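# Place the strawberry cake in the white basket

## Task

Get the strawberry cake inside the white basket while the basket and every other object stay roughly where they started, and finish with neither arm (including its camera cable) in contact with any of them.

## Robot and tools

Robot: two 6-joint arms, left_arm and right_arm, each ending in a parallel two-finger gripper with a wrist camera. Calibrated base positions in the scene frame: left_arm (-0.026, +0.301, 0) m, right_arm (+0.053, -0.333, 0) m, both turned only about 0.03 and 0.01 rad about z. The scene frame has its origin at table-top height midway between the nominal bases, +x pointing out over the table, +z up, and left_arm on the +y side (arm names do not match image sides).

Joint order for every row and every per-joint list: waist, shoulder, elbow, wrist pitch, wrist yaw, wrist roll. Wrist yaw has its sign flipped relative to the URDF everywhere you read or write it. Stated ranges (URDF signs, rad): waist -2.618..3.054, shoulder 0..3.142, elbow 0..3.142, wrist pitch -1.571..1.571, wrist yaw -1.571..1.571, wrist roll -2.094..2.094; the real stops may differ by up to 0.059 rad.

A row is always 14 numbers, each in [-1, 1]: left_arm's six joint numbers and its opening, then right_arm's six and its opening, even when only one arm should move. Joint numbers are offsets, not poses: they are added to the "Joint targets" shown in the latest result, scaled so 1.0 equals 2.224 rad for waist, shoulder and elbow and 8.485 rad for the three wrist joints. Writing 0 for a joint keeps (re-commands) its current target. The opening number is absolute: +1 fully open, -1 shut. To leave a gripper unchanged, resend its current command from "Tool commands"; a 0 means half open.

execute_actions(actions, cameras): actions is a list of actions; each action is a table of up to 15 rows, one per 1/30 s step, and a short table repeats its last row to fill 15 steps. Every row's offsets count from the targets at that action's start, not from the previous row, and each new action starts from the targets then standing, so repeating an offset keeps moving on. An action pushing any joint more than 0.059 rad beyond its range is rejected for both arms; a malformed or failing first action rejects the call. An empty list just reports state and images. cameras: list of names (cam_head_left, cam_head_right, cam_left_wrist, cam_right_wrist), omitted/null/["all"] for all, [] for none.

move(target, speed, blend, opening_speed, blocking, cameras): target is one 14-number row or a list of up to 15 rows, all offsets from the same current Joint targets (same scaling and opening rule). All joints travel together, so grippers follow curves and nothing is avoided. speed is the peak rad/s of the joint with farthest to go, 0.01 to 12.57, default 0.5, one value or one per target. blend (rad) rounds corners between listed targets; 0 stops at each. opening_speed (at least 0.2 per second on the -1..+1 scale) ramps the fingers; use a low value on the soft cake. Paths take at least 0.5 s and are cut off past 10 s. blocking=false returns after about 0.5 s while the move continues. The result adds a "move:" line: done, off_target (rested over 0.035 rad from target), moving, held, or fault, plus limits=held if steps were withheld. Neither done nor off_target tells you about contact.

wait(seconds 0..10) lets time pass holding commands; stop brakes a running move; zoom_image(camera, region=[x0,y0,x1,y1] in pixels, top-left origin, at most 504x504) enlarges part of a latest image (each image 672x504); read_manual gives licence text only; finished_scene(scene = current scene number) ends the scene irreversibly.

Results: end_effector_position (m) and end_effector_quat_wxyz in the scene frame, for the point between the finger pads about 1 cm behind the tips; fingers point along the gripper's +z and open along its y. Values can be a few cm off. Joint positions (rad) and Joint velocities (rad/s) per arm, the last entry being the pad gap in m (0.094 fully open); "within noise" means still. Joint targets are what your next offsets add to. grip_measured is the opening on the command scale (reads slightly wide when empty, narrower than a squeezed part). grip_effort_nm is gripper motor effort, negative closing, not a pad force. Joint torques include arm weight and wrap at ±28 N m on the first three joints. Notices: "joint sent to its limit", "joint command not followed" (clearance check altered targets), MOTOR HOT (75 °C) and OVER-TEMPERATURE FAULT (90 °C, arm folds and idles; at 100 °C it collapses).

Motion limits: each target may lead its measured angle by at most 0.339 rad (big three) or 2.2 rad (wrist), and targets putting a gripper over 200 mm from where it is get scaled back, so big moves take several actions. Very small turns may not start.

Avoid: dropping or releasing a moving object, fast impacts, pressing hard on anything, arm-to-arm contact or one gripper closing on the other (can fail the scene), anything leaving the table, long stretched poses or pushing into unreachable targets (heat). A pressing arm keeps pressing until you command its targets back. Release by commanding opening well above grip_measured, then withdraw so nothing, cable included, touches the basket or cake.

Each tool is called after "Emit:" in YAML: its name, and indented under it one key for each argument.

## Session

Emit:
execute_actions:
  actions: []
  cameras: ["cam_head_left"]

Scene clock: 0.00 s.
left_arm: end_effector_position=(+0.3701, +0.3334, +0.1050) grip_measured=+1.000 grip_effort_nm=n/a end_effector_quat_wxyz=(+0.593, -0.053, +0.803, +0.032) | right_arm: end_effector_position=(+0.4655, -0.3440, +0.1221) grip_measured=+1.000 grip_effort_nm=n/a end_effector_quat_wxyz=(+0.618, +0.034, +0.785, -0.032)
Joint positions: left_arm=[0.018 1.543 0.359 0.885 0.068 -0.032 0.094] | right_arm=[0.01 1.573 0.405 0.93 -0.111 0.019 0.094]
Joint velocities: within noise
Joint torques (N m): no reading
Motor temperatures (°C): left_arm=[22 24 22 20 23 19 23] | right_arm=[23 22 23 26 23 21 20]
Heat: left arm: 24 °C; right arm: 26 °C.
Joint targets: left_arm=[0.018 1.538 0.364 0.880 0.068 -0.032] | right_arm=[0.010 1.570 0.408 0.918 -0.112 0.019]
Tool commands: left_gripper/opening=+1.0 right_gripper/opening=+1.0
Images, in order (width x height): cam_head_left 672x504.

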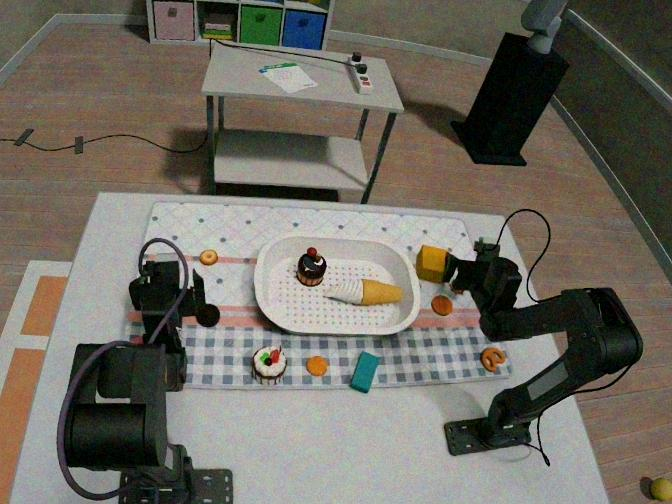

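Emit:
move:
  target: [-0.3107,-0.1214,0.2828,-0.2127,-0.008,0.0038,1,0,0,0,0,0,0,1]
  speed: 1.8
  cameras: ["cam_left_wrist"]

Scene clock: 5.90 s.
left_arm: end_effector_position=(+0.2015, +0.1354, +0.1185) grip_measured=+1.000 grip_effort_nm=0.002 end_effector_quat_wxyz=(+0.167, +0.304, +0.936, -0.051) | right_arm: end_effector_position=(+0.4655, -0.3440, +0.1221) grip_measured=+1.000 grip_effort_nm=0.027 end_effector_quat_wxyz=(+0.618, +0.034, +0.785, -0.032)
Joint positions: left_arm=[-0.667 1.283 0.964 -0.902 0.008 -0.006 0.094] | right_arm=[0.01 1.573 0.405 0.93 -0.111 0.019 0.094]
Joint velocities: within noise
Joint torques (N m): left_arm=[-0.49 -4.92 8.49 0.81 -0.07 0.1] | right_arm=[0.03 -5.01 6.6 1.54 -0.05 -0.01]
Motor temperatures (°C): left_arm=[22 25 22 22 23 19 23] | right_arm=[23 22 23 28 23 21 20]
Heat: left arm: 25 °C; right arm: 28 °C.
Joint targets: left_arm=[-0.672 1.268 0.993 -0.925 0.000 0.000] | right_arm=[0.010 1.570 0.408 0.918 -0.112 0.019]
move: done
Images, in order (width x height): cam_left_wrist 672x504.

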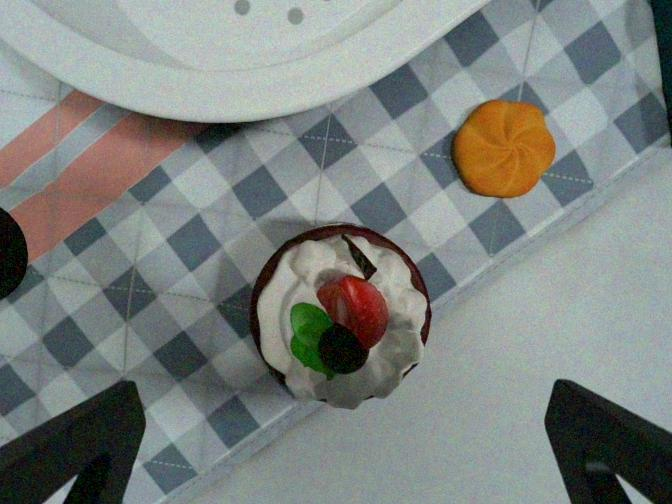

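Emit:
move:
  target:
    - [0,0.058,-0.1349,0.0506,0,0,1,0,0,0,0,0,0,1]
    - [0,0.058,-0.1349,0.0506,0,0,0.25,0,0,0,0,0,0,1]
    - [0,0.0117,0.0081,0.0008,0,0,0.25,0,0,0,0,0,0,1]
    - [0.0656,0.3026,0.3143,-0.0029,0,0,0.25,0,0,0,0,0,0,1]
  speed: [0.6,0.6,0.6,0.9]
  blend: [0,0,0.1,0]
  opening_speed: 1.0
  cameras: ["cam_left_wrist"]

Scene clock: 19.93 s.
left_arm: end_effector_position=(+0.3736, +0.0865, +0.1233) grip_measured=+0.409 grip_effort_nm=-1.023 end_effector_quat_wxyz=(+0.174, +0.238, +0.955, -0.041) | right_arm: end_effector_position=(+0.4655, -0.3440, +0.1221) grip_measured=+1.000 grip_effort_nm=0.032 end_effector_quat_wxyz=(+0.618, +0.034, +0.785, -0.032)
Joint positions: left_arm=[-0.527 1.936 1.658 -0.933 0.007 -0.006 0.066] | right_arm=[0.01 1.573 0.405 0.93 -0.111 0.019 0.094]
Joint velocities: within noise
Joint torques (N m): left_arm=[0.09 -9.62 8.9 0.88 -0.05 0.11] | right_arm=[0.02 -5.01 6.61 1.54 -0.05 -0.01]
Motor temperatures (°C): left_arm=[22 25 24 22 23 19 23] | right_arm=[23 23 24 30 23 21 20]
Heat: left arm: 25 °C; right arm: 30 °C.
Joint targets: left_arm=[-0.526 1.941 1.692 -0.950 0.000 0.000] | right_arm=[0.010 1.570 0.408 0.918 -0.112 0.019]
move: done
Images, in order (width x height): cam_left_wrist 672x504.

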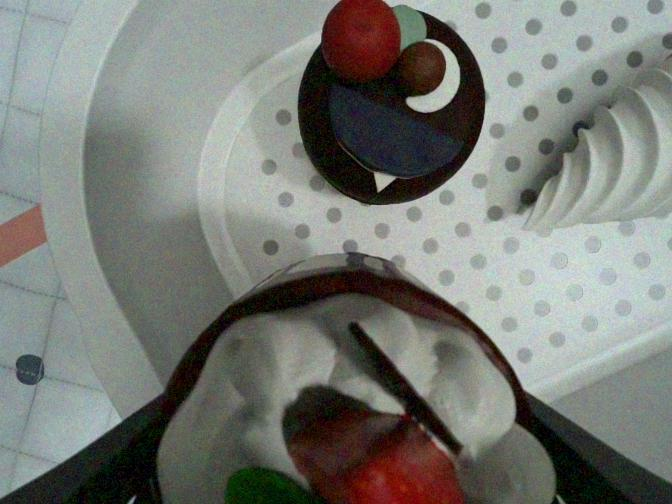

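Emit:
move:
  target:
    - [-0.0148,0.0067,0.009,-0.0008,0,0,0.25,0,0,0,0,0,0,1]
    - [-0.0148,0.0382,-0.1241,0.0421,0,0,0.25,0,0,0,0,0,0,1]
    - [-0.0148,0.0382,-0.1241,0.0421,0,0,0.8,0,0,0,0,0,0,1]
    - [-0.0148,0.0067,0.009,-0.0008,0,0,0.8,0,0,0,0,0,0,1]
  speed: [0.6,0.35,0.5,0.6]
  opening_speed: 1.0
  cameras: ["cam_left_wrist","cam_head_left"]

Scene clock: 34.07 s.
left_arm: end_effector_position=(+0.3727, +0.0699, +0.1152) grip_measured=+0.798 grip_effort_nm=0.110 end_effector_quat_wxyz=(+0.168, +0.255, +0.951, -0.043) | right_arm: end_effector_position=(+0.4655, -0.3440, +0.1221) grip_measured=+1.000 grip_effort_nm=0.027 end_effector_quat_wxyz=(+0.618, +0.034, +0.785, -0.032)
Joint positions: left_arm=[-0.559 1.977 1.688 -0.933 0.006 -0.005 0.084] | right_arm=[0.01 1.573 0.405 0.93 -0.111 0.019 0.094]
Joint velocities: within noise
Joint torques (N m): left_arm=[-0.02 -12.23 8.03 0.79 -0.04 0.07] | right_arm=[0.05 -5 6.61 1.54 -0.05 0]
Motor temperatures (°C): left_arm=[22 28 26 22 23 19 23] | right_arm=[23 23 24 31 23 21 20]
Heat: left arm: 28 °C; right arm: 31 °C.
Joint targets: left_arm=[-0.560 1.956 1.712 -0.956 0.000 0.000] | right_arm=[0.010 1.570 0.408 0.918 -0.112 0.019]
move: done; target 3's new numbers were sent with left_arm's wrist pitch 0.036 rad from that target
Images, in order (width x height): cam_head_left 672x504, cam_left_wrist 672x504.

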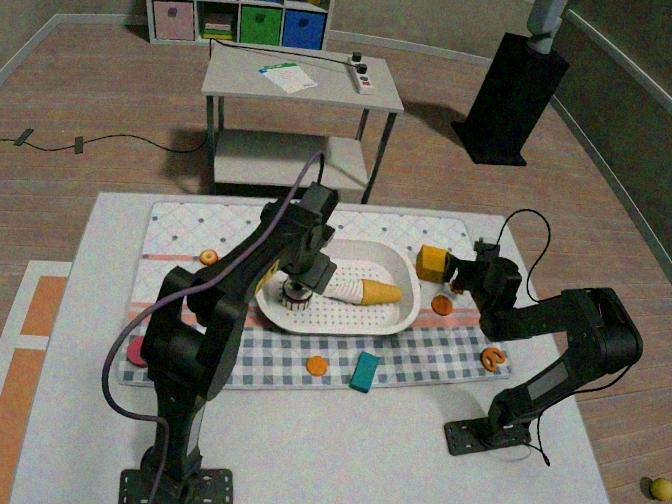

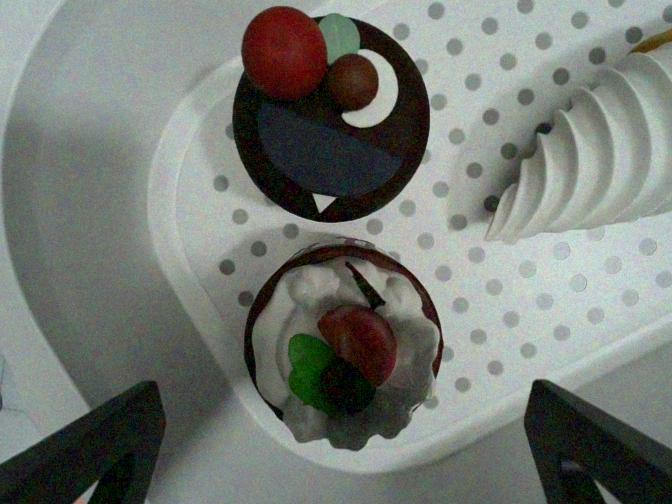

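Emit:
finished_scene:
  scene: 3

The scene is finished: the task was done.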